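# Move glass beaker from door-side rack to window bench

## Task

Lift the beaker from the drying rack on the shelved bench by the door and set it upright, open end on top, on the worktop of the shelved bench by the window. The task fails if the beaker touches the floor, if it breaks (a drop of more than a few centimetres or a hard knock can break it), or if the robot tips over or is left leaning.

## Robot and tools

ROBOT. TidyBot++: a single mobile base (0.54 m long, 0.50 m wide, 0.38 m high) on four driven casters, carrying one seven-joint arm with a two-finger gripper. The shoulder sits 0.12 m ahead of the base centre and 0.68 m up. The arm starts folded with the hand pointing down; folded, the hand sticks out up to 0.08 m ahead of the base and the elbow reaches up to 1.15 m. Segments: upper arm 0.42 m, forearm 0.31 m, hand 0.31 m. Cameras: base_camera and wrist_camera (which looks along the hand).

FRAMES. Base frame: origin on the floor below the base centre, x ahead, y to the left, z up, metres. hand_pose is the point between the finger pads in this frame; the hand's z axis runs out along the fingers, and the fingers close along its y axis. The odometry frame is the base frame as it was at scene start; base_odometry counts wheel rotation only, so slip reads as travel, and heading (rad, left positive, -3.142 to 3.142) drifts over many moves. base_tilt is in degrees, forward and right positive.

move. One action per call, built from any mix of:
- base: an object of relative offsets from where the base is now, measured along its current axes: translate_m (metres, forward positive, -2 to 2), strafe_m (metres, left positive, -2 to 2), rotate_rad (radians, counter-clockwise from above positive, -6.3 to 6.3). Translate and strafe together give one straight-line drive.
- joints: absolute targets keyed by name: joint_1_rad to joint_7_rad in radians, plus gripper_pos from 0 (open, about 85 mm gap) to 1 (closed). joint_2_rad is limited to ±2.249, joint_4_rad to ±2.579, joint_6_rad to ±2.099; joints 1, 3, 5, 7 turn freely and take the shorter way, so send steps below half a turn. joint_1_rad positive turns the arm clockwise from above (opposite to base heading). joint_7_rad at 1.57 with the hand down opens the fingers sideways.
- target: an absolute hand pose, one flat list of seven numbers [x, y, z, qw, qx, qy, qz], position in metres in the base frame, as hand_pose prints it. With target, joints may contain only gripper_pos.
- speeds: per-action speed caps: translate_m/strafe_m 0.05 to 0.5 m/s (put one only when both are used), rotate_rad 0.1 to 1.57 rad/s, gripper_pos 0.234 to 0.993 per second.
Also: cameras (list of base_camera, wrist_camera or all; [] for none) and blocking (true waits for rest; false returns in about 0.5 s while motion continues). A move without an action just reports state and images. Unknown keys make a call invalid; out-of-range numbers are refused, and a refusal or an uncommanded stop cancels the rest of that reply's move, wait and finished_scene calls.

wait(seconds 0 to 10, cameras): lets time pass, returning early once moves settle. stop(cameras): brakes everything you are running. zoom_image(camera, region [x0, y0, x1, y1] pixels, max 504 x 504): enlarges part of the newest image. read_manual gives licence text only. finished_scene(scene): ends the current scene, numbered from 1; irreversible.

RESULT LINES. move reads done or the worst status. base_status, joint_status, hand_status: done, moving, off_target (resting short, possibly still pushing), contact_stop, time_out, not_followed (a safety check held the targets back; pose unreachable or joint command not followed, with a cause for self-collision), torque_fault, limit_stop_at_motor_heat. hand_status done means within 10 mm and 2 degrees. hand_target is where the hand would sit with all joints on target. joint_positions, motor_effort (percent of max, bracket = peak of last action), Motor temperatures (per joint), on_its_own (things not commanded), ARM HIT, MOTOR HOT, OVER-TEMPERATURE FAULT. pictures lists image order.

PRACTICE. Most hand moves land within about 3 cm; to fix, add (wanted position minus hand_pose) to the last target's xyz. To keep a loaded hand steady, resend hand_target rather than hand_pose. After a joints action, correct each joint by last command plus (wanted minus reading). The arm droops under load and the gripper gap is about 85 x (1 - gripper_pos) mm; a gripper that reads off_target is holding something. Fingertips move about 13 mm outward as they close. A hand pointing down reaches at most about 0.94 m high, and only near the base. Hand-forward poses low and close to the base often miss or hit the base. When a carried object meets a surface, hand_pose stops descending while commands keep going lower; watch effort and images.

AVOID. Dropping or flinging the glass, knocking it, lowering it onto a surface fast, squeezing it hard while it still rests on the rack, or letting go while it moves. The arm does not avoid furniture and keeps pushing when blocked; a stuck base pushes until time_out. Driving or turning while the arm is snagged above about 0.6 m, swinging a stretched arm sideways, or reaching far out from folded close to furniture can tip the robot; back away or retract to recover. Torque faults (joints 1-4 at 104.5 N m, 5-7 at 51.3 N m) freeze the arm 10 s. Holding loads or stretched poses heats motors; at 75 °C the arm sags. The sim keeps running while you think, so long replies let running moves continue. Loose objects may be nudged occasionally.

Each tool is called after "Call:" by a JSON object that holds its "op" and its "data", one argument or row to a line.

## Session

Call:
{"op": "move", "data": {
  "joints": {"joint_6_rad": -2.0, "joint_4_rad": -2.3, "joint_2_rad": -0.3}
}}

Scene clock: 1.43 s.
Motor temperatures (°C): [34 27 26 28 34 30 36]
move: not_followed
base_odometry: x=+0.000 y=+0.000 heading=+0.000
base_tilt: forward=+0.8 right=+0.1
base_status: not commanded
joint_positions: joint_1_rad=+0.006 joint_2_rad=-0.381 joint_3_rad=+3.160 joint_4_rad=-2.481 joint_5_rad=-0.007 joint_6_rad=-1.168 joint_7_rad=+1.544 gripper_pos=+0.000
joint_status: joint_2_rad not_followed (moved +0.009 of +0.090); joint_4_rad not_followed (moved +0.027 of +0.208); joint_6_rad not_followed (moved -0.280 of -1.112)
motor_effort: joint_1_rad=+1(2) joint_2_rad=+1(2) joint_3_rad=+1(1) joint_4_rad=+11(14) joint_5_rad=+0(1) joint_6_rad=-1(3) joint_7_rad=-1(1)
hand_pose: x=+0.1948 y=+0.0021 z=+0.6049 quat_wxyz=(-0.006, +0.998, -0.026, -0.063) (m; base frame)
hand_target: x=+0.1909 y=+0.0022 z=+0.6091 quat_wxyz=(-0.006, +0.997, -0.026, -0.075) (m; base frame)
hand_status: not commanded
pictures: base_camera, wrist_camera
joint command not followed: on one or more control steps a check withheld the commanded joint targets, and the robot was not sent them on those steps. On the call's last step the targets were still withheld.
cause: the commanded joint targets, or the way to them, would bring two parts of the arm too close to each other (its gripper and another part of the arm, with the joints from joint_2_rad to joint_7_rad between them).
Images, in order (width x height): base_camera 644x364, wrist_camera 644x476.

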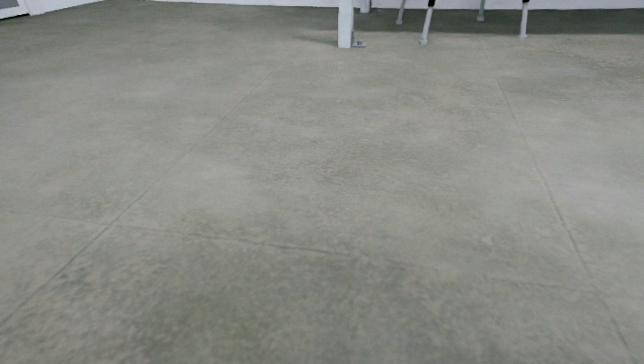

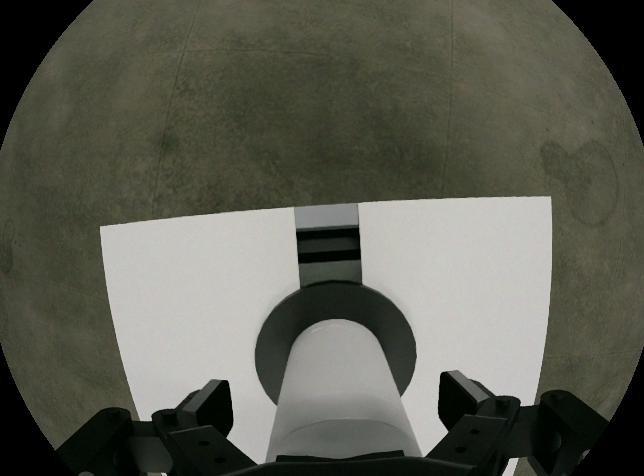

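Call:
{"op": "move", "data": {
  "joints": {"joint_6_rad": 0.3, "joint_4_rad": -2.2, "joint_2_rad": -0.3}
}}

Scene clock: 13.77 s.
Motor temperatures (°C): [34 27 26 28 34 30 36]
move: done
base_odometry: x=+0.000 y=+0.000 heading=+0.000
base_tilt: forward=+0.8 right=+0.1
base_status: not commanded
joint_positions: joint_1_rad=+0.006 joint_2_rad=-0.315 joint_3_rad=+3.160 joint_4_rad=-2.234 joint_5_rad=-0.007 joint_6_rad=+0.219 joint_7_rad=+1.544 gripper_pos=+0.000
joint_status: all done
motor_effort: joint_1_rad=+1(2) joint_2_rad=-7(8) joint_3_rad=+1(1) joint_4_rad=+19(19) joint_5_rad=+0(1) joint_6_rad=+10(10) joint_7_rad=-1(1)
hand_pose: x=+0.5928 y=-0.0117 z=+0.9348 quat_wxyz=(-0.005, +0.751, -0.024, +0.660) (m; base frame)
hand_target: x=+0.6034 y=-0.0123 z=+0.9731 quat_wxyz=(-0.005, +0.717, -0.023, +0.697) (m; base frame)
hand_status: not commanded
pictures: base_camera, wrist_camera
held back during your reply time, on 82 control steps: two parts of the arm were too close to each other, or the arm's last command would have brought them too close.
led back after a hold: the arm was led back toward your command in small steps, so it may still be short of it.
joint command not followed: on one or more control steps a check withheld the commanded joint targets, and the robot was not sent them on those steps.
cause: the commanded joint targets, or the way to them, would bring two parts of the arm too close to each other (its gripper and another part of the arm, with the joints from joint_2_rad to joint_7_rad between them).
Images, in order (width x height): base_camera 644x364, wrist_camera 644x476.

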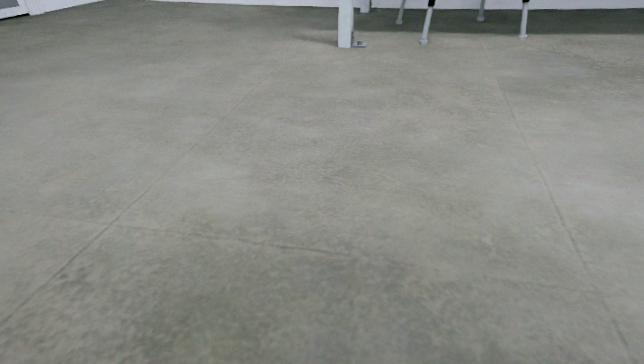

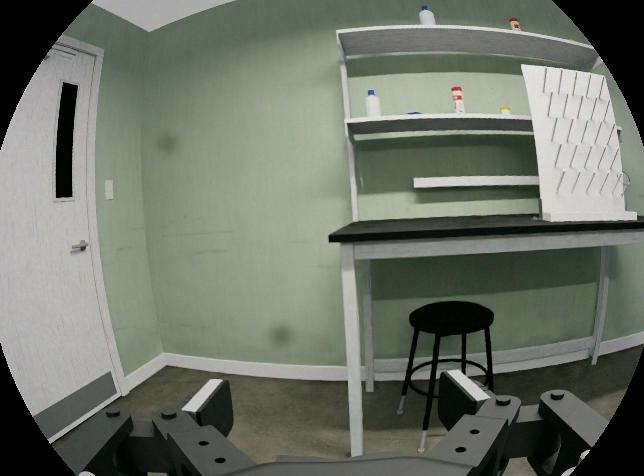

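Call:
{"op": "zoom_image", "data": {
  "camera": "wrist_camera",
  "region": [500, 40, 644, 240]
}}

Call:
{"op": "move", "data": {
  "base": {"rotate_rad": -0.7},
  "cameras": ["wrist_camera"]
}}

Call:
{"op": "move", "data": {
  "base": {"rotate_rad": -1.3},
  "cameras": ["wrist_camera"]
}}

Call:
{"op": "move", "data": {
  "base": {"rotate_rad": -1.3},
  "cameras": ["wrist_camera"]
}}

Call:
{"op": "move", "data": {
  "base": {"rotate_rad": -1.3},
  "cameras": ["wrist_camera"]
}}

Scaled by 2.520.

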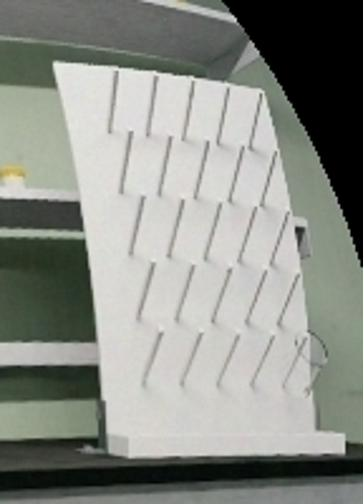

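Scene clock: 25.30 s.
Motor temperatures (°C): [34 27 26 29 34 30 36]
move: done
base_odometry: x=+0.000 y=+0.000 heading=-0.699
base_tilt: forward=+0.8 right=+0.1
base_status: done
joint_positions: joint_1_rad=+0.006 joint_2_rad=-0.315 joint_3_rad=+3.163 joint_4_rad=-2.234 joint_5_rad=-0.007 joint_6_rad=+0.219 joint_7_rad=+1.544 gripper_pos=+0.000
joint_status: not commanded
motor_effort: joint_1_rad=+2(3) joint_2_rad=-7(8) joint_3_rad=+1(2) joint_4_rad=+18(19) joint_5_rad=+0(1) joint_6_rad=+9(10) joint_7_rad=-1(1)
hand_pose: x=+0.5928 y=-0.0133 z=+0.9348 quat_wxyz=(-0.004, +0.751, -0.025, +0.660) (m; base frame)
hand_target: x=+0.6034 y=-0.0123 z=+0.9731 quat_wxyz=(-0.005, +0.717, -0.023, +0.697) (m; base frame)
hand_status: not commanded
pictures: wrist_camera
Images, in order (width x height): wrist_camera 644x476.

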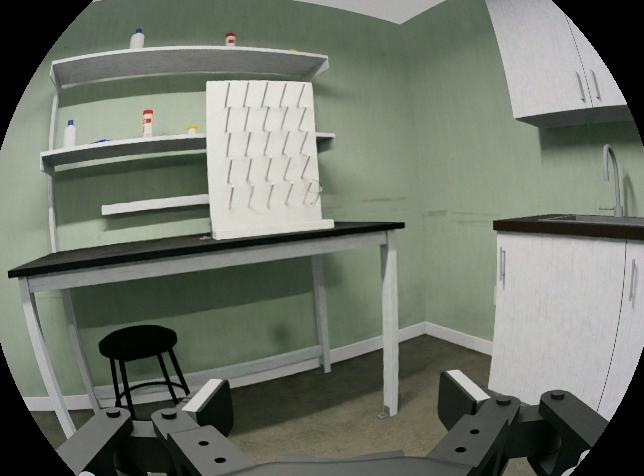

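Scene clock: 27.43 s.
Motor temperatures (°C): [34 27 26 29 34 31 36]
move: done
base_odometry: x=+0.000 y=+0.000 heading=-1.998
base_tilt: forward=+0.8 right=+0.1
base_status: done
joint_positions: joint_1_rad=+0.006 joint_2_rad=-0.315 joint_3_rad=+3.163 joint_4_rad=-2.234 joint_5_rad=-0.007 joint_6_rad=+0.219 joint_7_rad=+1.544 gripper_pos=+0.000
joint_status: not commanded
motor_effort: joint_1_rad=+1(3) joint_2_rad=-7(9) joint_3_rad=+1(3) joint_4_rad=+17(19) joint_5_rad=+0(1) joint_6_rad=+9(10) joint_7_rad=-1(1)
hand_pose: x=+0.5928 y=-0.0136 z=+0.9348 quat_wxyz=(-0.004, +0.751, -0.026, +0.660) (m; base frame)
hand_target: x=+0.6034 y=-0.0123 z=+0.9731 quat_wxyz=(-0.005, +0.717, -0.023, +0.697) (m; base frame)
hand_status: not commanded
pictures: wrist_camera
Images, in order (width x height): wrist_camera 644x476.

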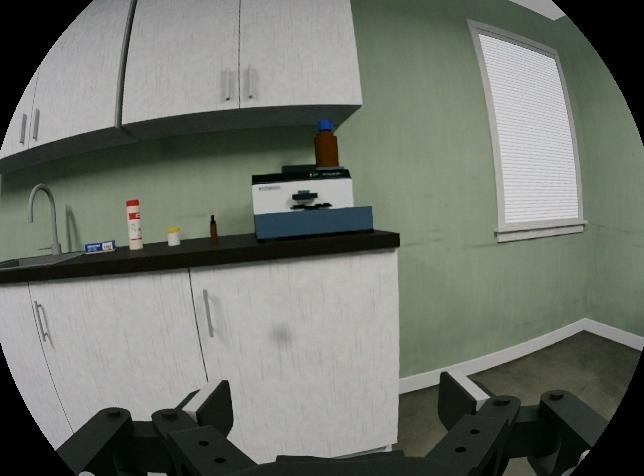

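Scene clock: 29.57 s.
Motor temperatures (°C): [34 27 26 29 34 31 36]
move: done
base_odometry: x=+0.000 y=+0.000 heading=+2.986
base_tilt: forward=+0.8 right=+0.1
base_status: done
joint_positions: joint_1_rad=+0.006 joint_2_rad=-0.315 joint_3_rad=+3.163 joint_4_rad=-2.234 joint_5_rad=-0.007 joint_6_rad=+0.219 joint_7_rad=+1.544 gripper_pos=+0.000
joint_status: not commanded
motor_effort: joint_1_rad=+1(3) joint_2_rad=-8(9) joint_3_rad=+1(3) joint_4_rad=+18(19) joint_5_rad=+0(1) joint_6_rad=+9(10) joint_7_rad=-1(1)
hand_pose: x=+0.5928 y=-0.0138 z=+0.9348 quat_wxyz=(-0.004, +0.751, -0.026, +0.660) (m; base frame)
hand_target: x=+0.6034 y=-0.0123 z=+0.9731 quat_wxyz=(-0.005, +0.717, -0.023, +0.697) (m; base frame)
hand_status: not commanded
pictures: wrist_camera
Images, in order (width x height): wrist_camera 644x476.

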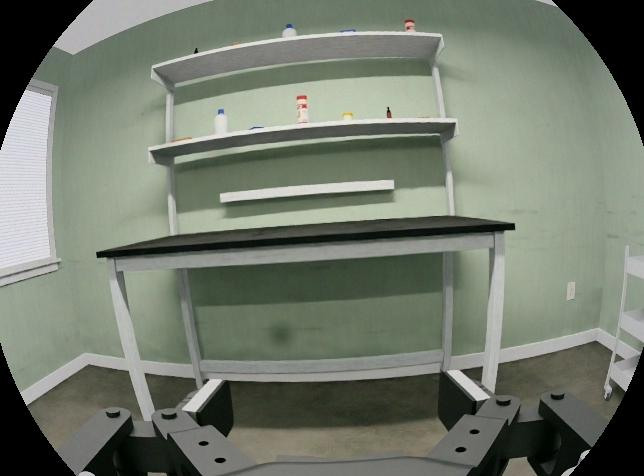

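Scene clock: 31.70 s.
Motor temperatures (°C): [34 27 26 29 34 31 36]
move: done
base_odometry: x=+0.000 y=+0.000 heading=+1.687
base_tilt: forward=+0.8 right=+0.1
base_status: done
joint_positions: joint_1_rad=+0.006 joint_2_rad=-0.315 joint_3_rad=+3.164 joint_4_rad=-2.234 joint_5_rad=-0.007 joint_6_rad=+0.219 joint_7_rad=+1.544 gripper_pos=+0.000
joint_status: not commanded
motor_effort: joint_1_rad=+2(3) joint_2_rad=-7(9) joint_3_rad=+1(3) joint_4_rad=+18(19) joint_5_rad=+0(1) joint_6_rad=+10(10) joint_7_rad=-1(1)
hand_pose: x=+0.5928 y=-0.0138 z=+0.9348 quat_wxyz=(-0.004, +0.751, -0.026, +0.660) (m; base frame)
hand_target: x=+0.6034 y=-0.0123 z=+0.9731 quat_wxyz=(-0.005, +0.717, -0.023, +0.697) (m; base frame)
hand_status: not commanded
pictures: wrist_camera
Images, in order (width x height): wrist_camera 644x476.

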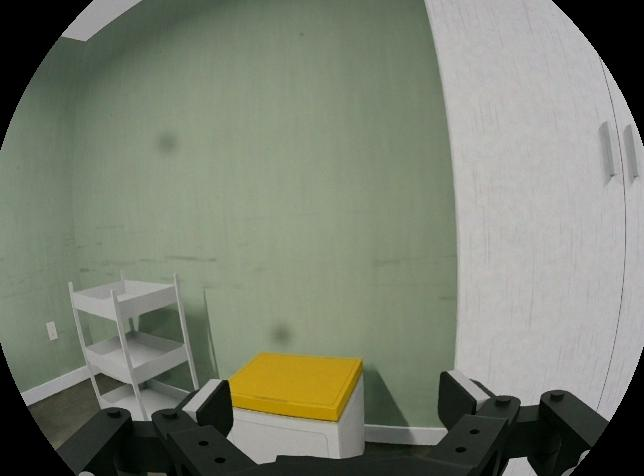

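Call:
{"op": "move", "data": {
  "base": {"translate_m": -1.03, "strafe_m": -0.18, "rotate_rad": -1.587}
}}

Scene clock: 70.80 s.
Motor temperatures (°C): [34 27 26 29 34 31 36]
move: done
base_odometry: x=+0.298 y=-1.002 heading=+0.099
base_tilt: forward=+0.8 right=+0.1
base_status: done
joint_positions: joint_1_rad=+0.006 joint_2_rad=-0.313 joint_3_rad=+3.161 joint_4_rad=-2.234 joint_5_rad=-0.007 joint_6_rad=+0.220 joint_7_rad=+1.544 gripper_pos=+0.000
joint_status: not commanded
motor_effort: joint_1_rad=+1(3) joint_2_rad=-8(10) joint_3_rad=+1(3) joint_4_rad=+18(19) joint_5_rad=+0(1) joint_6_rad=+9(10) joint_7_rad=-1(1)
hand_pose: x=+0.5935 y=-0.0127 z=+0.9338 quat_wxyz=(-0.005, +0.751, -0.025, +0.659) (m; base frame)
hand_target: x=+0.6034 y=-0.0123 z=+0.9731 quat_wxyz=(-0.005, +0.717, -0.023, +0.697) (m; base frame)
hand_status: not commanded
pictures: base_camera, wrist_camera
Images, in order (width x height): base_camera 644x364, wrist_camera 644x476.

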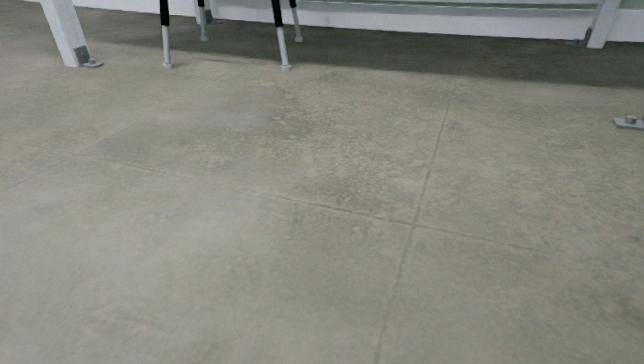

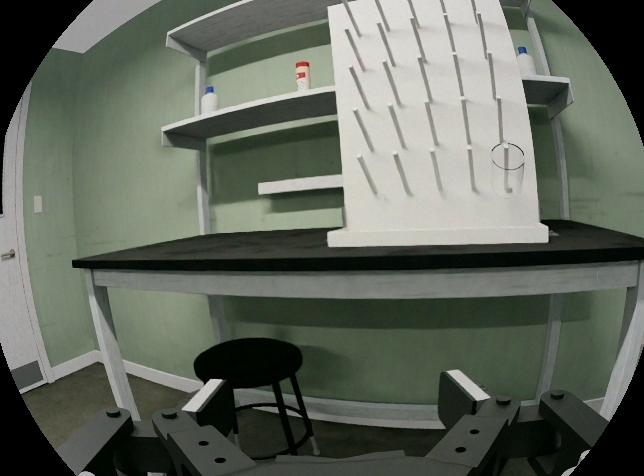

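Call:
{"op": "zoom_image", "data": {
  "camera": "wrist_camera",
  "region": [440, 80, 600, 260]
}}

Call:
{"op": "zoom_image", "data": {
  "camera": "base_camera",
  "region": [300, 0, 644, 200]
}}

Scaled by 2.800.

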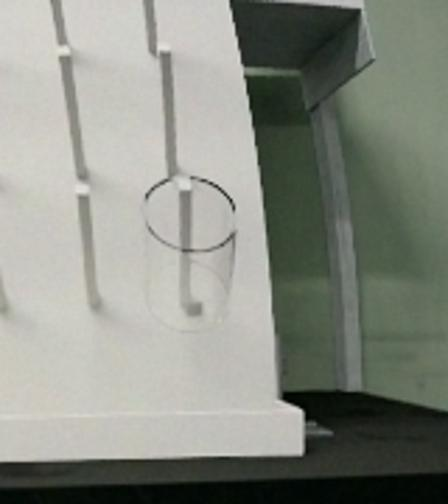

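Scaled by 1.465.

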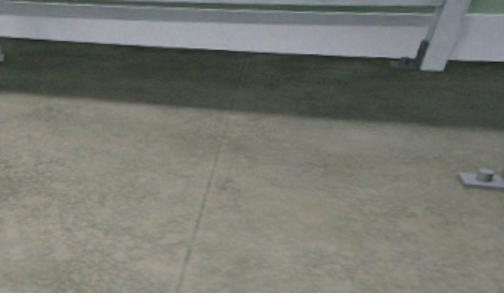

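Call:
{"op": "move", "data": {
  "base": {"translate_m": 0.128, "strafe_m": -0.234, "rotate_rad": -0.099}
}}

Call:
{"op": "zoom_image", "data": {
  "camera": "wrist_camera",
  "region": [240, 60, 440, 260]
}}

Scene clock: 138.87 s.
Motor temperatures (°C): [34 27 26 30 34 31 36]
move: done
base_odometry: x=+0.448 y=-1.223 heading=-0.001
base_tilt: forward=+0.8 right=+0.1
base_status: done
joint_positions: joint_1_rad=+0.006 joint_2_rad=-0.311 joint_3_rad=+3.162 joint_4_rad=-2.234 joint_5_rad=-0.007 joint_6_rad=+0.220 joint_7_rad=+1.544 gripper_pos=+0.000
joint_status: not commanded
motor_effort: joint_1_rad=+1(3) joint_2_rad=-8(10) joint_3_rad=+1(4) joint_4_rad=+18(19) joint_5_rad=+0(1) joint_6_rad=+9(10) joint_7_rad=-1(1)
hand_pose: x=+0.5940 y=-0.0132 z=+0.9330 quat_wxyz=(-0.004, +0.752, -0.025, +0.659) (m; base frame)
hand_target: x=+0.6034 y=-0.0123 z=+0.9731 quat_wxyz=(-0.005, +0.717, -0.023, +0.697) (m; base frame)
hand_status: not commanded
pictures: base_camera, wrist_camera
Images, in order (width x height): base_camera 644x364, wrist_camera 644x476.

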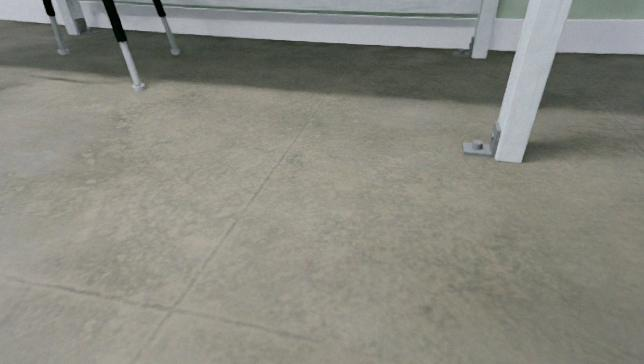

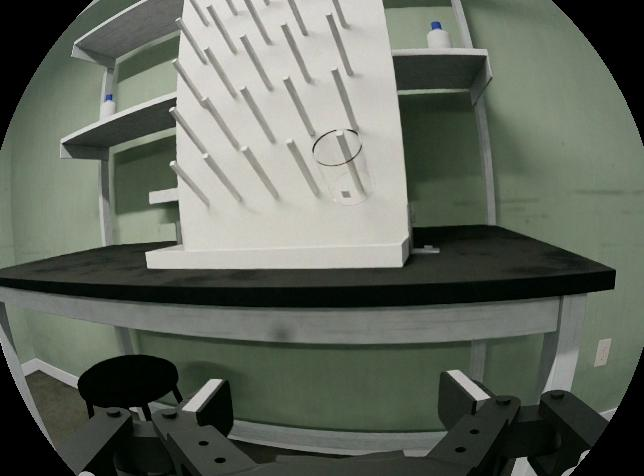

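Scaled by 2.520.

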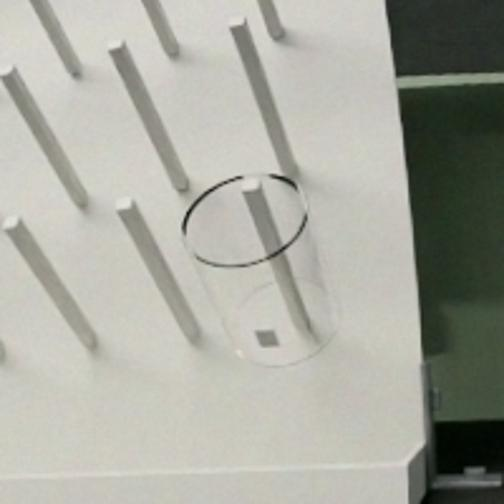

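Call:
{"op": "move", "data": {
  "base": {"translate_m": 0.08, "strafe_m": 0.17, "rotate_rad": -0.22}
}}

Call:
{"op": "zoom_image", "data": {
  "camera": "wrist_camera",
  "region": [240, 60, 440, 260]
}}

Scene clock: 180.40 s.
Motor temperatures (°C): [34 27 26 31 34 31 36]
move: done
base_odometry: x=+0.529 y=-1.053 heading=-0.222
base_tilt: forward=+0.8 right=+0.1
base_status: done
joint_positions: joint_1_rad=+0.006 joint_2_rad=-0.311 joint_3_rad=+3.159 joint_4_rad=-2.234 joint_5_rad=-0.007 joint_6_rad=+0.220 joint_7_rad=+1.544 gripper_pos=+0.000
joint_status: not commanded
motor_effort: joint_1_rad=+1(3) joint_2_rad=-7(9) joint_3_rad=+1(2) joint_4_rad=+19(19) joint_5_rad=+0(1) joint_6_rad=+9(10) joint_7_rad=-1(1)
hand_pose: x=+0.5940 y=-0.0117 z=+0.9332 quat_wxyz=(-0.005, +0.752, -0.024, +0.659) (m; base frame)
hand_target: x=+0.6034 y=-0.0123 z=+0.9731 quat_wxyz=(-0.005, +0.717, -0.023, +0.697) (m; base frame)
hand_status: not commanded
pictures: base_camera, wrist_camera
Images, in order (width x height): base_camera 644x364, wrist_camera 644x476.

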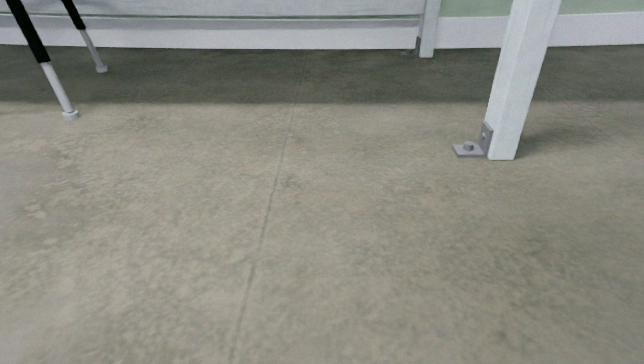

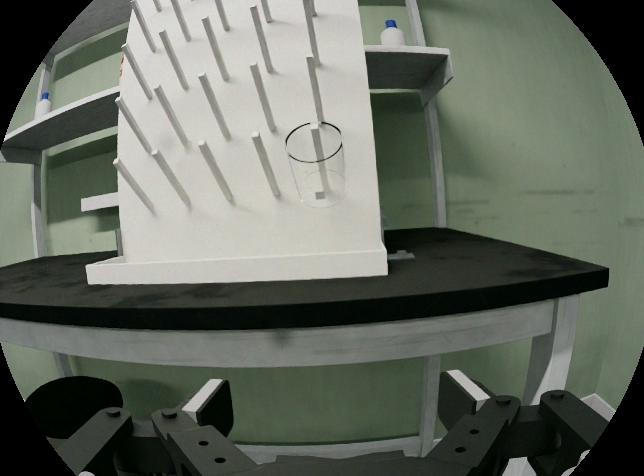

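Scaled by 2.520.

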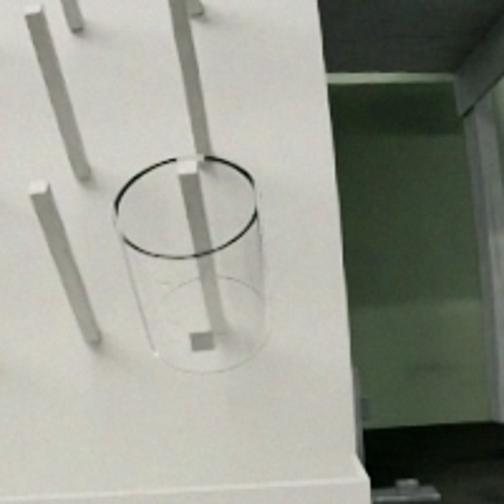

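Call:
{"op": "move", "data": {
  "target": [0.52, 0.12, 1.02, 0.680, -0.679, 0.195, 0.195],
  "joints": {"gripper_pos": 0.2}
}}

Scene clock: 316.20 s.
Motor temperatures (°C): [34 27 26 31 34 31 36]
move: off_target
base_odometry: x=+0.529 y=-1.053 heading=-0.222
base_tilt: forward=+0.8 right=+0.1
base_status: not commanded
joint_positions: joint_1_rad=-1.915 joint_2_rad=-0.946 joint_3_rad=+4.402 joint_4_rad=-1.499 joint_5_rad=-0.389 joint_6_rad=-1.078 joint_7_rad=+0.764 gripper_pos=+0.200
joint_status: all done
motor_effort: joint_1_rad=+2(2) joint_2_rad=+20(21) joint_3_rad=-12(12) joint_4_rad=+11(20) joint_5_rad=-8(8) joint_6_rad=+4(10) joint_7_rad=-1(1)
hand_pose: x=+0.5293 y=+0.1343 z=+1.0085 quat_wxyz=(-0.672, +0.707, -0.182, -0.123) (m; base frame)
hand_target: x=+0.5200 y=+0.1200 z=+1.0200 quat_wxyz=(-0.680, +0.679, -0.195, -0.195) (m; base frame)
hand_status: off_target (0.021 m and 9.0 deg from the pose sent, 0.174 m and 134.1 deg at the start)
pictures: base_camera, wrist_camera
Images, in order (width x height): base_camera 644x364, wrist_camera 644x476.

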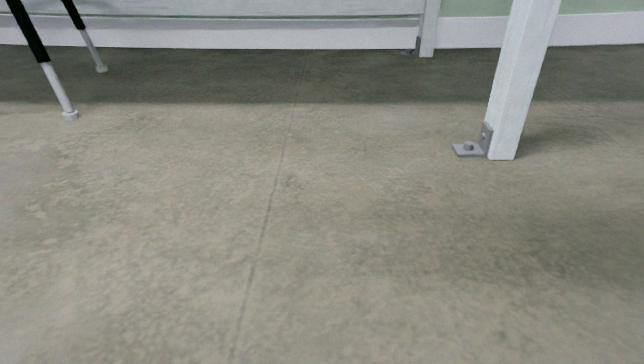

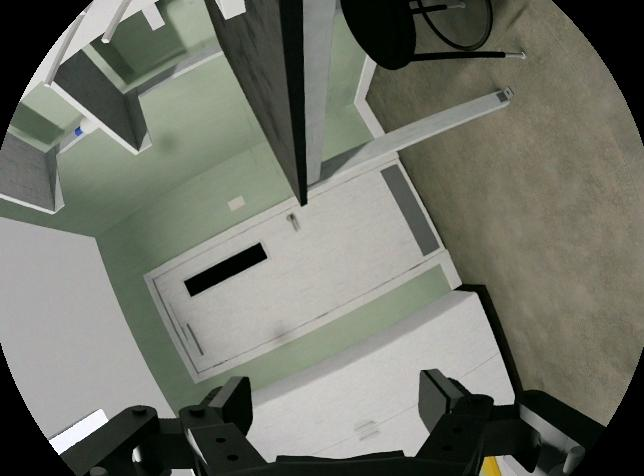

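Call:
{"op": "move", "data": {
  "target": [0.511, 0.106, 1.0315, 0.6839, -0.6463, 0.2065, 0.2656],
  "cameras": ["wrist_camera"]
}}

Scene clock: 339.63 s.
Motor temperatures (°C): [34 27 26 31 34 31 36]
move: off_target
base_odometry: x=+0.529 y=-1.053 heading=-0.222
base_tilt: forward=+0.8 right=+0.1
base_status: not commanded
joint_positions: joint_1_rad=-1.933 joint_2_rad=-0.996 joint_3_rad=+4.403 joint_4_rad=-1.478 joint_5_rad=-0.436 joint_6_rad=-1.131 joint_7_rad=+0.659 gripper_pos=+0.200
joint_status: not commanded
motor_effort: joint_1_rad=+1(2) joint_2_rad=+22(23) joint_3_rad=-12(13) joint_4_rad=+10(11) joint_5_rad=-7(8) joint_6_rad=+3(4) joint_7_rad=-1(1)
hand_pose: x=+0.5198 y=+0.1211 z=+1.0201 quat_wxyz=(-0.682, +0.674, -0.201, -0.199) (m; base frame)
hand_target: x=+0.5110 y=+0.1060 z=+1.0315 quat_wxyz=(-0.684, +0.647, -0.207, -0.266) (m; base frame)
hand_status: off_target (0.021 m and 8.3 deg from the pose sent, 0.041 m and 18.0 deg at the start)
pictures: wrist_camera
Images, in order (width x height): wrist_camera 644x476.

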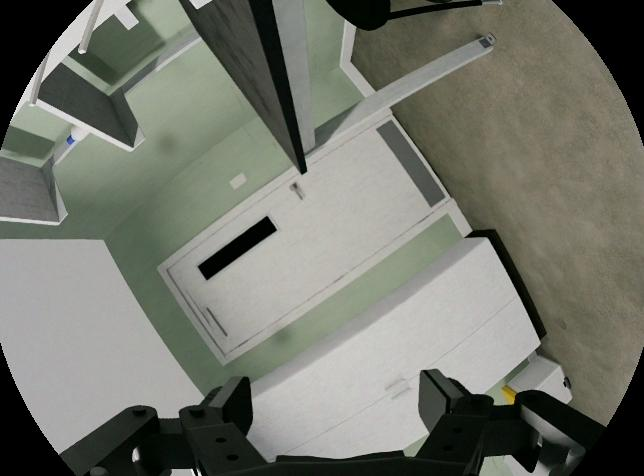

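Call:
{"op": "move", "data": {
  "joints": {"joint_1_rad": 0.0, "joint_2_rad": 0.295, "joint_3_rad": 3.1416, "joint_4_rad": -1.476, "joint_5_rad": -1.571, "joint_6_rad": -1.571, "joint_7_rad": 1.213},
  "base": {"strafe_m": -0.42}
}}

Scene clock: 381.57 s.
Motor temperatures (°C): [34 27 26 31 34 31 36]
move: time_out
base_odometry: x=+0.453 y=-1.387 heading=-0.225
base_tilt: forward=+0.8 right=+0.1
base_status: strafe_m time_out (by the wheels' count: -0.342 of -0.420)
joint_positions: joint_1_rad=-0.012 joint_2_rad=+0.264 joint_3_rad=+3.152 joint_4_rad=-1.470 joint_5_rad=-1.511 joint_6_rad=-1.500 joint_7_rad=+1.133 gripper_pos=+0.200
joint_status: all done
motor_effort: joint_1_rad=+2(11) joint_2_rad=-23(25) joint_3_rad=-1(13) joint_4_rad=+15(17) joint_5_rad=-9(11) joint_6_rad=-2(7) joint_7_rad=-1(3)
hand_pose: x=+0.5572 y=+0.3127 z=+1.0147 quat_wxyz=(-0.656, +0.694, -0.235, -0.181) (m; base frame)
hand_target: x=+0.5494 y=+0.3123 z=+1.0223 quat_wxyz=(-0.680, +0.680, -0.195, -0.195) (m; base frame)
hand_status: not commanded
pictures: base_camera, wrist_camera
Images, in order (width x height): base_camera 644x364, wrist_camera 644x476.

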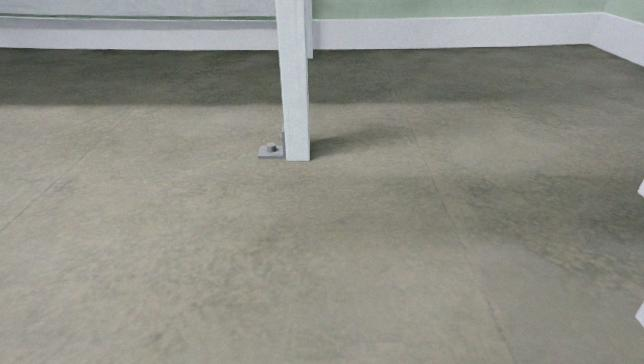

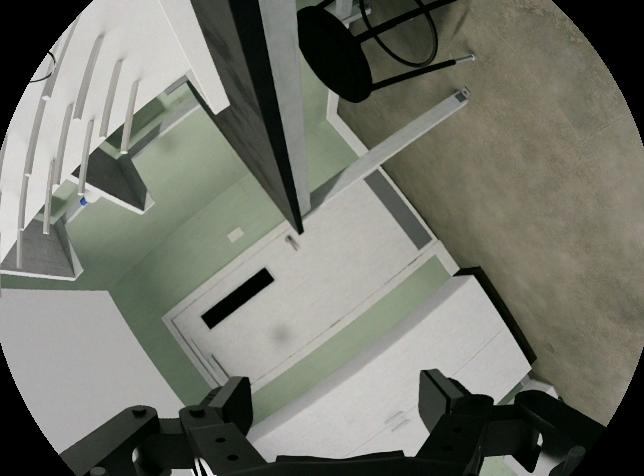

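Call:
{"op": "move", "data": {
  "base": {"strafe_m": 0.05},
  "joints": {"joint_1_rad": 0.284, "joint_2_rad": 0.363, "joint_3_rad": 3.1316, "joint_4_rad": -1.425, "joint_5_rad": -1.571, "joint_6_rad": -1.898, "joint_7_rad": 1.27}
}}

Scene clock: 420.60 s.
Motor temperatures (°C): [34 27 26 30 34 31 36]
move: done
base_odometry: x=+0.464 y=-1.338 heading=-0.225
base_tilt: forward=+0.9 right=+0.1
base_status: done
joint_positions: joint_1_rad=+0.273 joint_2_rad=+0.326 joint_3_rad=+3.138 joint_4_rad=-1.461 joint_5_rad=-1.511 joint_6_rad=-1.821 joint_7_rad=+1.190 gripper_pos=+0.200
joint_status: all done
motor_effort: joint_1_rad=+1(4) joint_2_rad=-22(24) joint_3_rad=-1(2) joint_4_rad=+14(16) joint_5_rad=-9(10) joint_6_rad=-3(4) joint_7_rad=-1(2)
hand_pose: x=+0.5491 y=+0.1941 z=+1.0125 quat_wxyz=(-0.676, +0.674, -0.215, -0.206) (m; base frame)
hand_target: x=+0.5441 y=+0.1862 z=+1.0305 quat_wxyz=(-0.705, +0.663, -0.155, -0.199) (m; base frame)
hand_status: not commanded
pictures: base_camera, wrist_camera
Images, in order (width x height): base_camera 644x364, wrist_camera 644x476.

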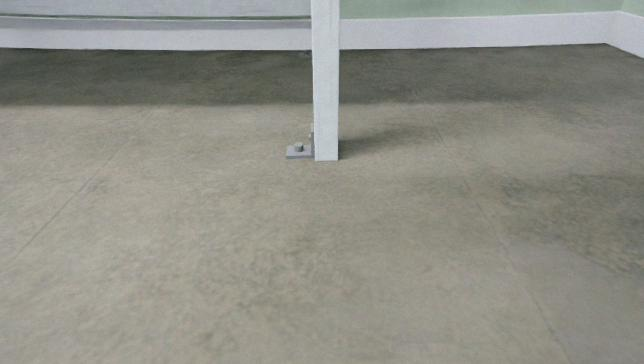

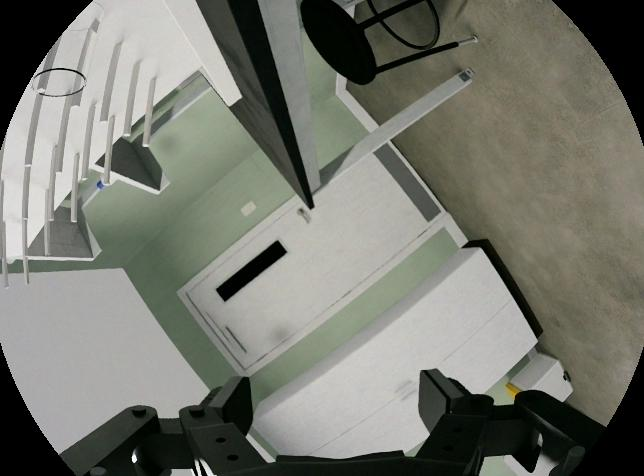

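Call:
{"op": "move", "data": {
  "base": {"translate_m": 0.3}
}}

Call:
{"op": "zoom_image", "data": {
  "camera": "wrist_camera",
  "region": [0, 0, 330, 330]
}}

Scene clock: 476.40 s.
Motor temperatures (°C): [34 28 26 30 34 31 36]
move: done
base_odometry: x=+0.757 y=-1.405 heading=-0.226
base_tilt: forward=+0.8 right=+0.0
base_status: done
joint_positions: joint_1_rad=+0.274 joint_2_rad=+0.338 joint_3_rad=+3.138 joint_4_rad=-1.458 joint_5_rad=-1.513 joint_6_rad=-1.827 joint_7_rad=+1.191 gripper_pos=+0.200
joint_status: not commanded
motor_effort: joint_1_rad=+1(2) joint_2_rad=-23(25) joint_3_rad=-1(2) joint_4_rad=+13(14) joint_5_rad=-9(10) joint_6_rad=-3(4) joint_7_rad=-1(1)
hand_pose: x=+0.5512 y=+0.1930 z=+1.0098 quat_wxyz=(-0.676, +0.672, -0.215, -0.211) (m; base frame)
hand_target: x=+0.5441 y=+0.1862 z=+1.0305 quat_wxyz=(-0.705, +0.663, -0.155, -0.199) (m; base frame)
hand_status: not commanded
pictures: base_camera, wrist_camera
Images, in order (width x height): base_camera 644x364, wrist_camera 644x476.

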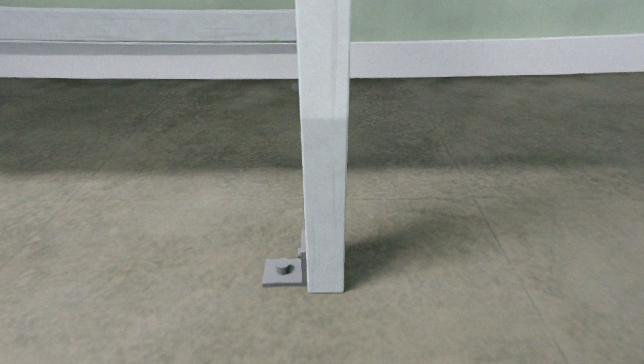

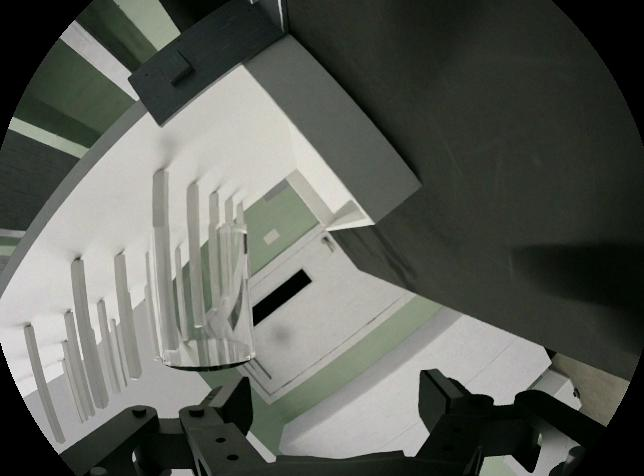

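Scaled by 1.527.

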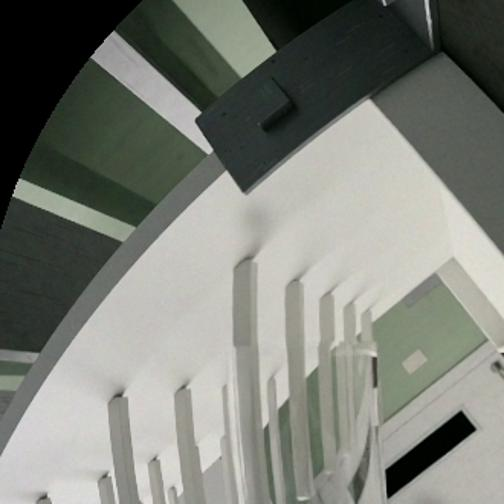

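Call:
{"op": "move", "data": {
  "joints": {"joint_2_rad": 0.353, "joint_4_rad": -1.219, "joint_5_rad": -1.63, "joint_6_rad": -1.903, "joint_7_rad": 1.054, "gripper_pos": 0.0}
}}

Scene clock: 518.23 s.
Motor temperatures (°C): [34 28 26 30 34 31 36]
move: done
base_odometry: x=+0.757 y=-1.405 heading=-0.226
base_tilt: forward=+0.9 right=+0.1
base_status: not commanded
joint_positions: joint_1_rad=+0.274 joint_2_rad=+0.338 joint_3_rad=+3.138 joint_4_rad=-1.254 joint_5_rad=-1.569 joint_6_rad=-1.831 joint_7_rad=+1.126 gripper_pos=+0.000
joint_status: all done
motor_effort: joint_1_rad=+2(2) joint_2_rad=-24(25) joint_3_rad=-1(1) joint_4_rad=+13(15) joint_5_rad=-9(10) joint_6_rad=-1(3) joint_7_rad=-1(2)
hand_pose: x=+0.5595 y=+0.1908 z=+1.0737 quat_wxyz=(-0.690, +0.686, -0.166, -0.160) (m; base frame)
hand_target: x=+0.5433 y=+0.1852 z=+1.0952 quat_wxyz=(-0.700, +0.669, -0.149, -0.200) (m; base frame)
hand_status: not commanded
pictures: base_camera, wrist_camera
Images, in order (width x height): base_camera 644x364, wrist_camera 644x476.

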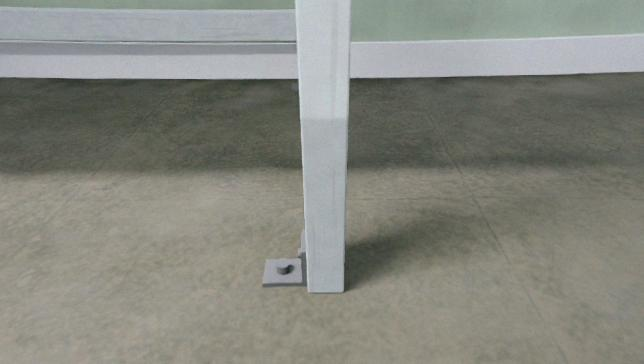

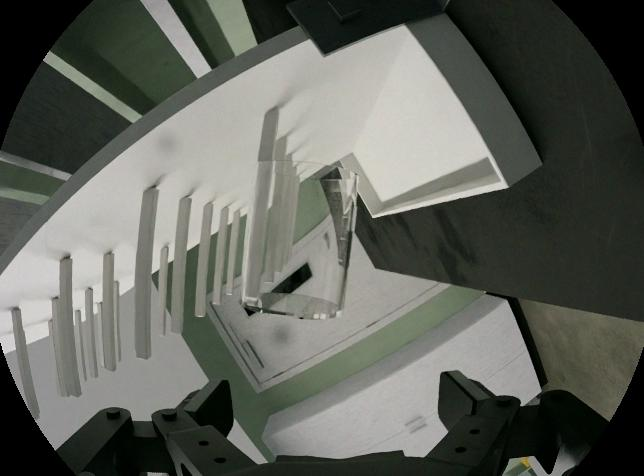

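Call:
{"op": "move", "data": {
  "joints": {"joint_2_rad": 0.355, "joint_4_rad": -1.266, "joint_5_rad": -1.63, "joint_6_rad": -1.903, "joint_7_rad": 0.985},
  "base": {"translate_m": 0.067},
  "speeds": {"translate_m": 0.1}
}}

Scene clock: 540.37 s.
Motor temperatures (°C): [34 28 26 30 34 31 36]
move: done
base_odometry: x=+0.822 y=-1.421 heading=-0.227
base_tilt: forward=+0.9 right=+0.1
base_status: done
joint_positions: joint_1_rad=+0.274 joint_2_rad=+0.339 joint_3_rad=+3.138 joint_4_rad=-1.261 joint_5_rad=-1.570 joint_6_rad=-1.835 joint_7_rad=+1.060 gripper_pos=+0.000
joint_status: all done
motor_effort: joint_1_rad=+2(3) joint_2_rad=-23(26) joint_3_rad=-1(2) joint_4_rad=+14(14) joint_5_rad=-8(10) joint_6_rad=+0(2) joint_7_rad=-1(2)
hand_pose: x=+0.5585 y=+0.1907 z=+1.0724 quat_wxyz=(-0.685, +0.678, -0.189, -0.187) (m; base frame)
hand_target: x=+0.5447 y=+0.1848 z=+1.0845 quat_wxyz=(-0.693, +0.654, -0.187, -0.240) (m; base frame)
hand_status: not commanded
pictures: base_camera, wrist_camera
Images, in order (width x height): base_camera 644x364, wrist_camera 644x476.

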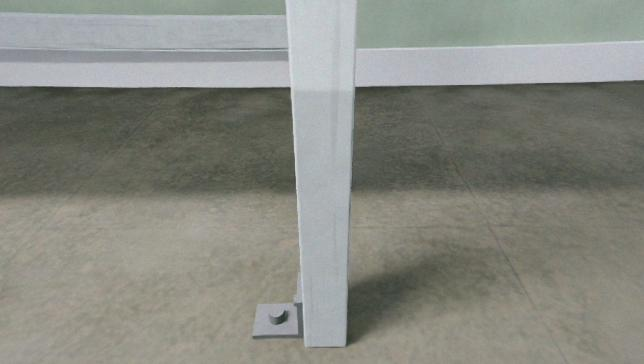

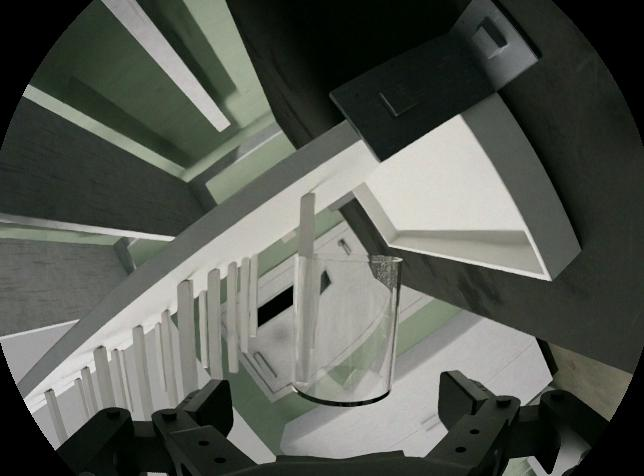

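Call:
{"op": "move", "data": {
  "joints": {"joint_2_rad": 0.357, "joint_4_rad": -1.312, "joint_5_rad": -1.62, "joint_6_rad": -1.903, "joint_7_rad": 1.0}
}}

Call:
{"op": "move", "data": {
  "base": {"translate_m": -0.008, "strafe_m": 0.07},
  "speeds": {"strafe_m": 0.08}
}}

Scene clock: 556.40 s.
Motor temperatures (°C): [34 28 26 30 34 31 36]
move: done
base_odometry: x=+0.822 y=-1.421 heading=-0.227
base_tilt: forward=+0.9 right=+0.1
base_status: not commanded
joint_positions: joint_1_rad=+0.274 joint_2_rad=+0.339 joint_3_rad=+3.138 joint_4_rad=-1.294 joint_5_rad=-1.570 joint_6_rad=-1.835 joint_7_rad=+1.060 gripper_pos=+0.000
joint_status: all done
motor_effort: joint_1_rad=+1(2) joint_2_rad=-23(24) joint_3_rad=-1(1) joint_4_rad=+14(14) joint_5_rad=-9(10) joint_6_rad=-1(2) joint_7_rad=-1(1)
hand_pose: x=+0.5582 y=+0.1908 z=+1.0646 quat_wxyz=(-0.685, +0.672, -0.199, -0.199) (m; base frame)
hand_target: x=+0.5453 y=+0.1849 z=+1.0710 quat_wxyz=(-0.691, +0.648, -0.198, -0.252) (m; base frame)
hand_status: not commanded
pictures: base_camera, wrist_camera
Images, in order (width x height): base_camera 644x364, wrist_camera 644x476.

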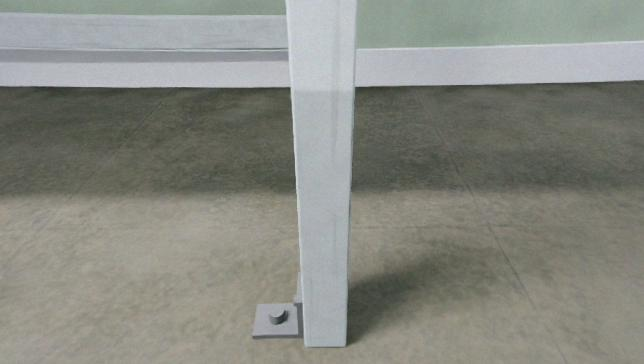

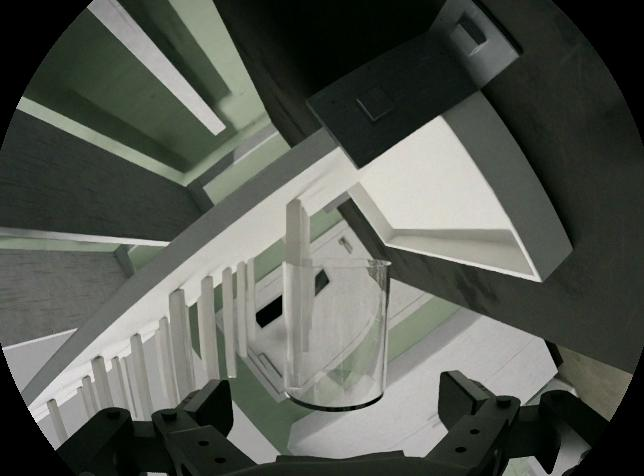

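Scene clock: 557.83 s.
Motor temperatures (°C): [34 28 26 30 34 31 36]
move: done
base_odometry: x=+0.831 y=-1.350 heading=-0.227
base_tilt: forward=+0.8 right=+0.0
base_status: done
joint_positions: joint_1_rad=+0.276 joint_2_rad=+0.339 joint_3_rad=+3.137 joint_4_rad=-1.294 joint_5_rad=-1.570 joint_6_rad=-1.835 joint_7_rad=+1.060 gripper_pos=+0.000
joint_status: not commanded
motor_effort: joint_1_rad=+2(3) joint_2_rad=-23(25) joint_3_rad=-1(3) joint_4_rad=+14(15) joint_5_rad=-8(10) joint_6_rad=-1(2) joint_7_rad=-1(1)
hand_pose: x=+0.5585 y=+0.1898 z=+1.0647 quat_wxyz=(-0.685, +0.672, -0.200, -0.198) (m; base frame)
hand_target: x=+0.5453 y=+0.1849 z=+1.0710 quat_wxyz=(-0.691, +0.648, -0.198, -0.252) (m; base frame)
hand_status: not commanded
pictures: base_camera, wrist_camera
Images, in order (width x height): base_camera 644x364, wrist_camera 644x476.

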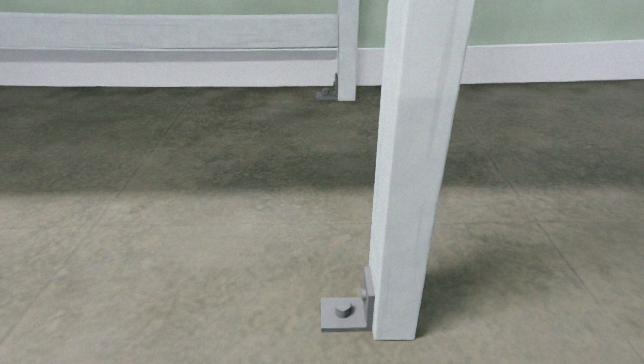

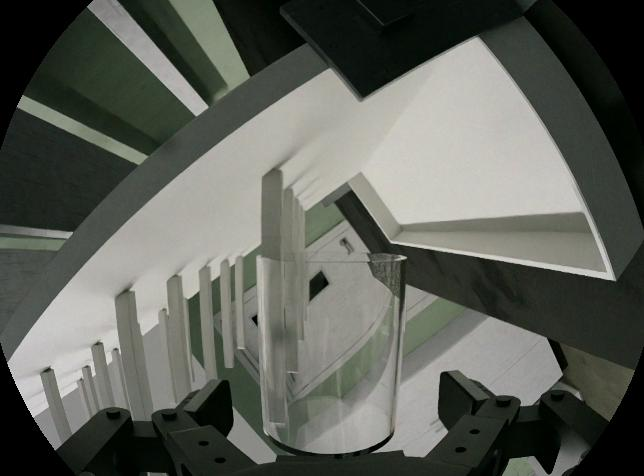

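Call:
{"op": "move", "data": {
  "base": {"translate_m": 0.021},
  "joints": {"joint_2_rad": 0.359, "joint_4_rad": -1.35, "joint_5_rad": -1.61, "joint_6_rad": -1.903, "joint_7_rad": 1.03},
  "speeds": {"translate_m": 0.05}
}}

Call:
{"op": "move", "data": {
  "base": {"strafe_m": 0.02},
  "speeds": {"strafe_m": 0.05}
}}

Scene clock: 590.90 s.
Motor temperatures (°C): [34 28 26 30 34 31 36]
move: done
base_odometry: x=+0.851 y=-1.355 heading=-0.227
base_tilt: forward=+0.8 right=+0.1
base_status: done
joint_positions: joint_1_rad=+0.276 joint_2_rad=+0.339 joint_3_rad=+3.137 joint_4_rad=-1.330 joint_5_rad=-1.570 joint_6_rad=-1.836 joint_7_rad=+1.060 gripper_pos=+0.000
joint_status: all done
motor_effort: joint_1_rad=+1(2) joint_2_rad=-23(26) joint_3_rad=-1(2) joint_4_rad=+13(15) joint_5_rad=-10(10) joint_6_rad=-1(2) joint_7_rad=-1(2)
hand_pose: x=+0.5575 y=+0.1900 z=+1.0564 quat_wxyz=(-0.685, +0.665, -0.210, -0.211) (m; base frame)
hand_target: x=+0.5453 y=+0.1850 z=+1.0593 quat_wxyz=(-0.691, +0.645, -0.202, -0.255) (m; base frame)
hand_status: not commanded
pictures: base_camera, wrist_camera
Images, in order (width x height): base_camera 644x364, wrist_camera 644x476.

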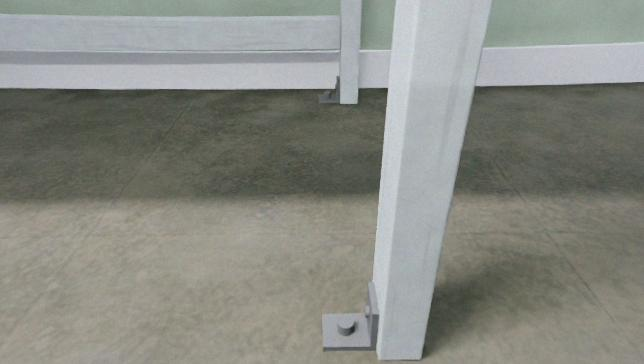

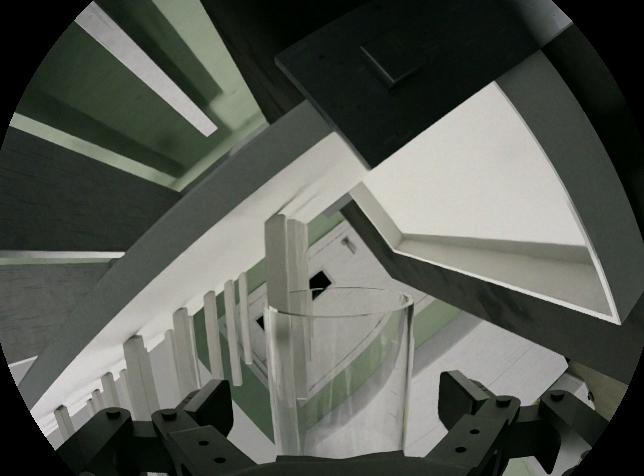

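Scene clock: 591.80 s.
Motor temperatures (°C): [34 28 26 30 34 31 36]
move: done
base_odometry: x=+0.856 y=-1.335 heading=-0.227
base_tilt: forward=+0.8 right=+0.1
base_status: done
joint_positions: joint_1_rad=+0.277 joint_2_rad=+0.339 joint_3_rad=+3.137 joint_4_rad=-1.331 joint_5_rad=-1.570 joint_6_rad=-1.836 joint_7_rad=+1.060 gripper_pos=+0.000
joint_status: not commanded
motor_effort: joint_1_rad=+1(4) joint_2_rad=-23(25) joint_3_rad=-2(3) joint_4_rad=+13(14) joint_5_rad=-10(10) joint_6_rad=-1(2) joint_7_rad=-1(1)
hand_pose: x=+0.5577 y=+0.1896 z=+1.0564 quat_wxyz=(-0.685, +0.665, -0.211, -0.211) (m; base frame)
hand_target: x=+0.5453 y=+0.1850 z=+1.0593 quat_wxyz=(-0.691, +0.645, -0.202, -0.255) (m; base frame)
hand_status: not commanded
pictures: base_camera, wrist_camera
Images, in order (width x height): base_camera 644x364, wrist_camera 644x476.

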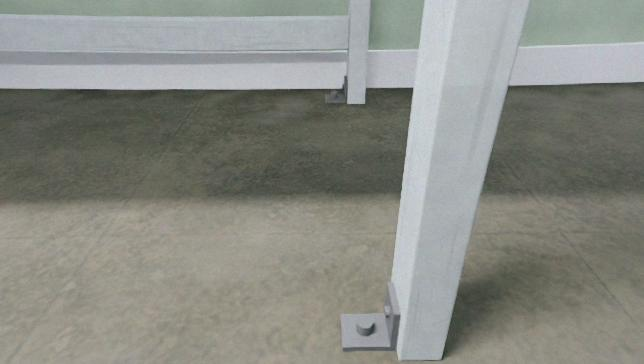

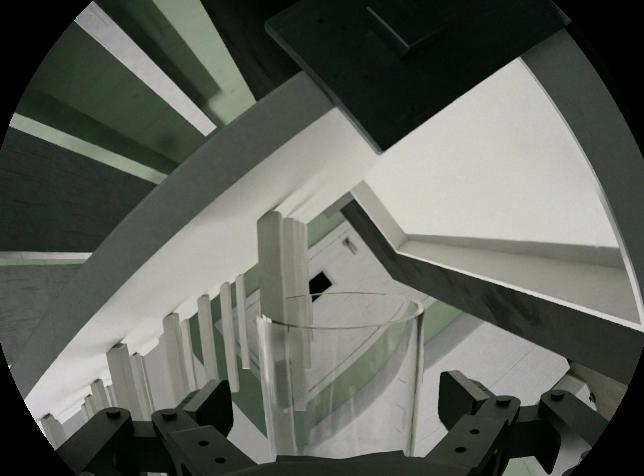

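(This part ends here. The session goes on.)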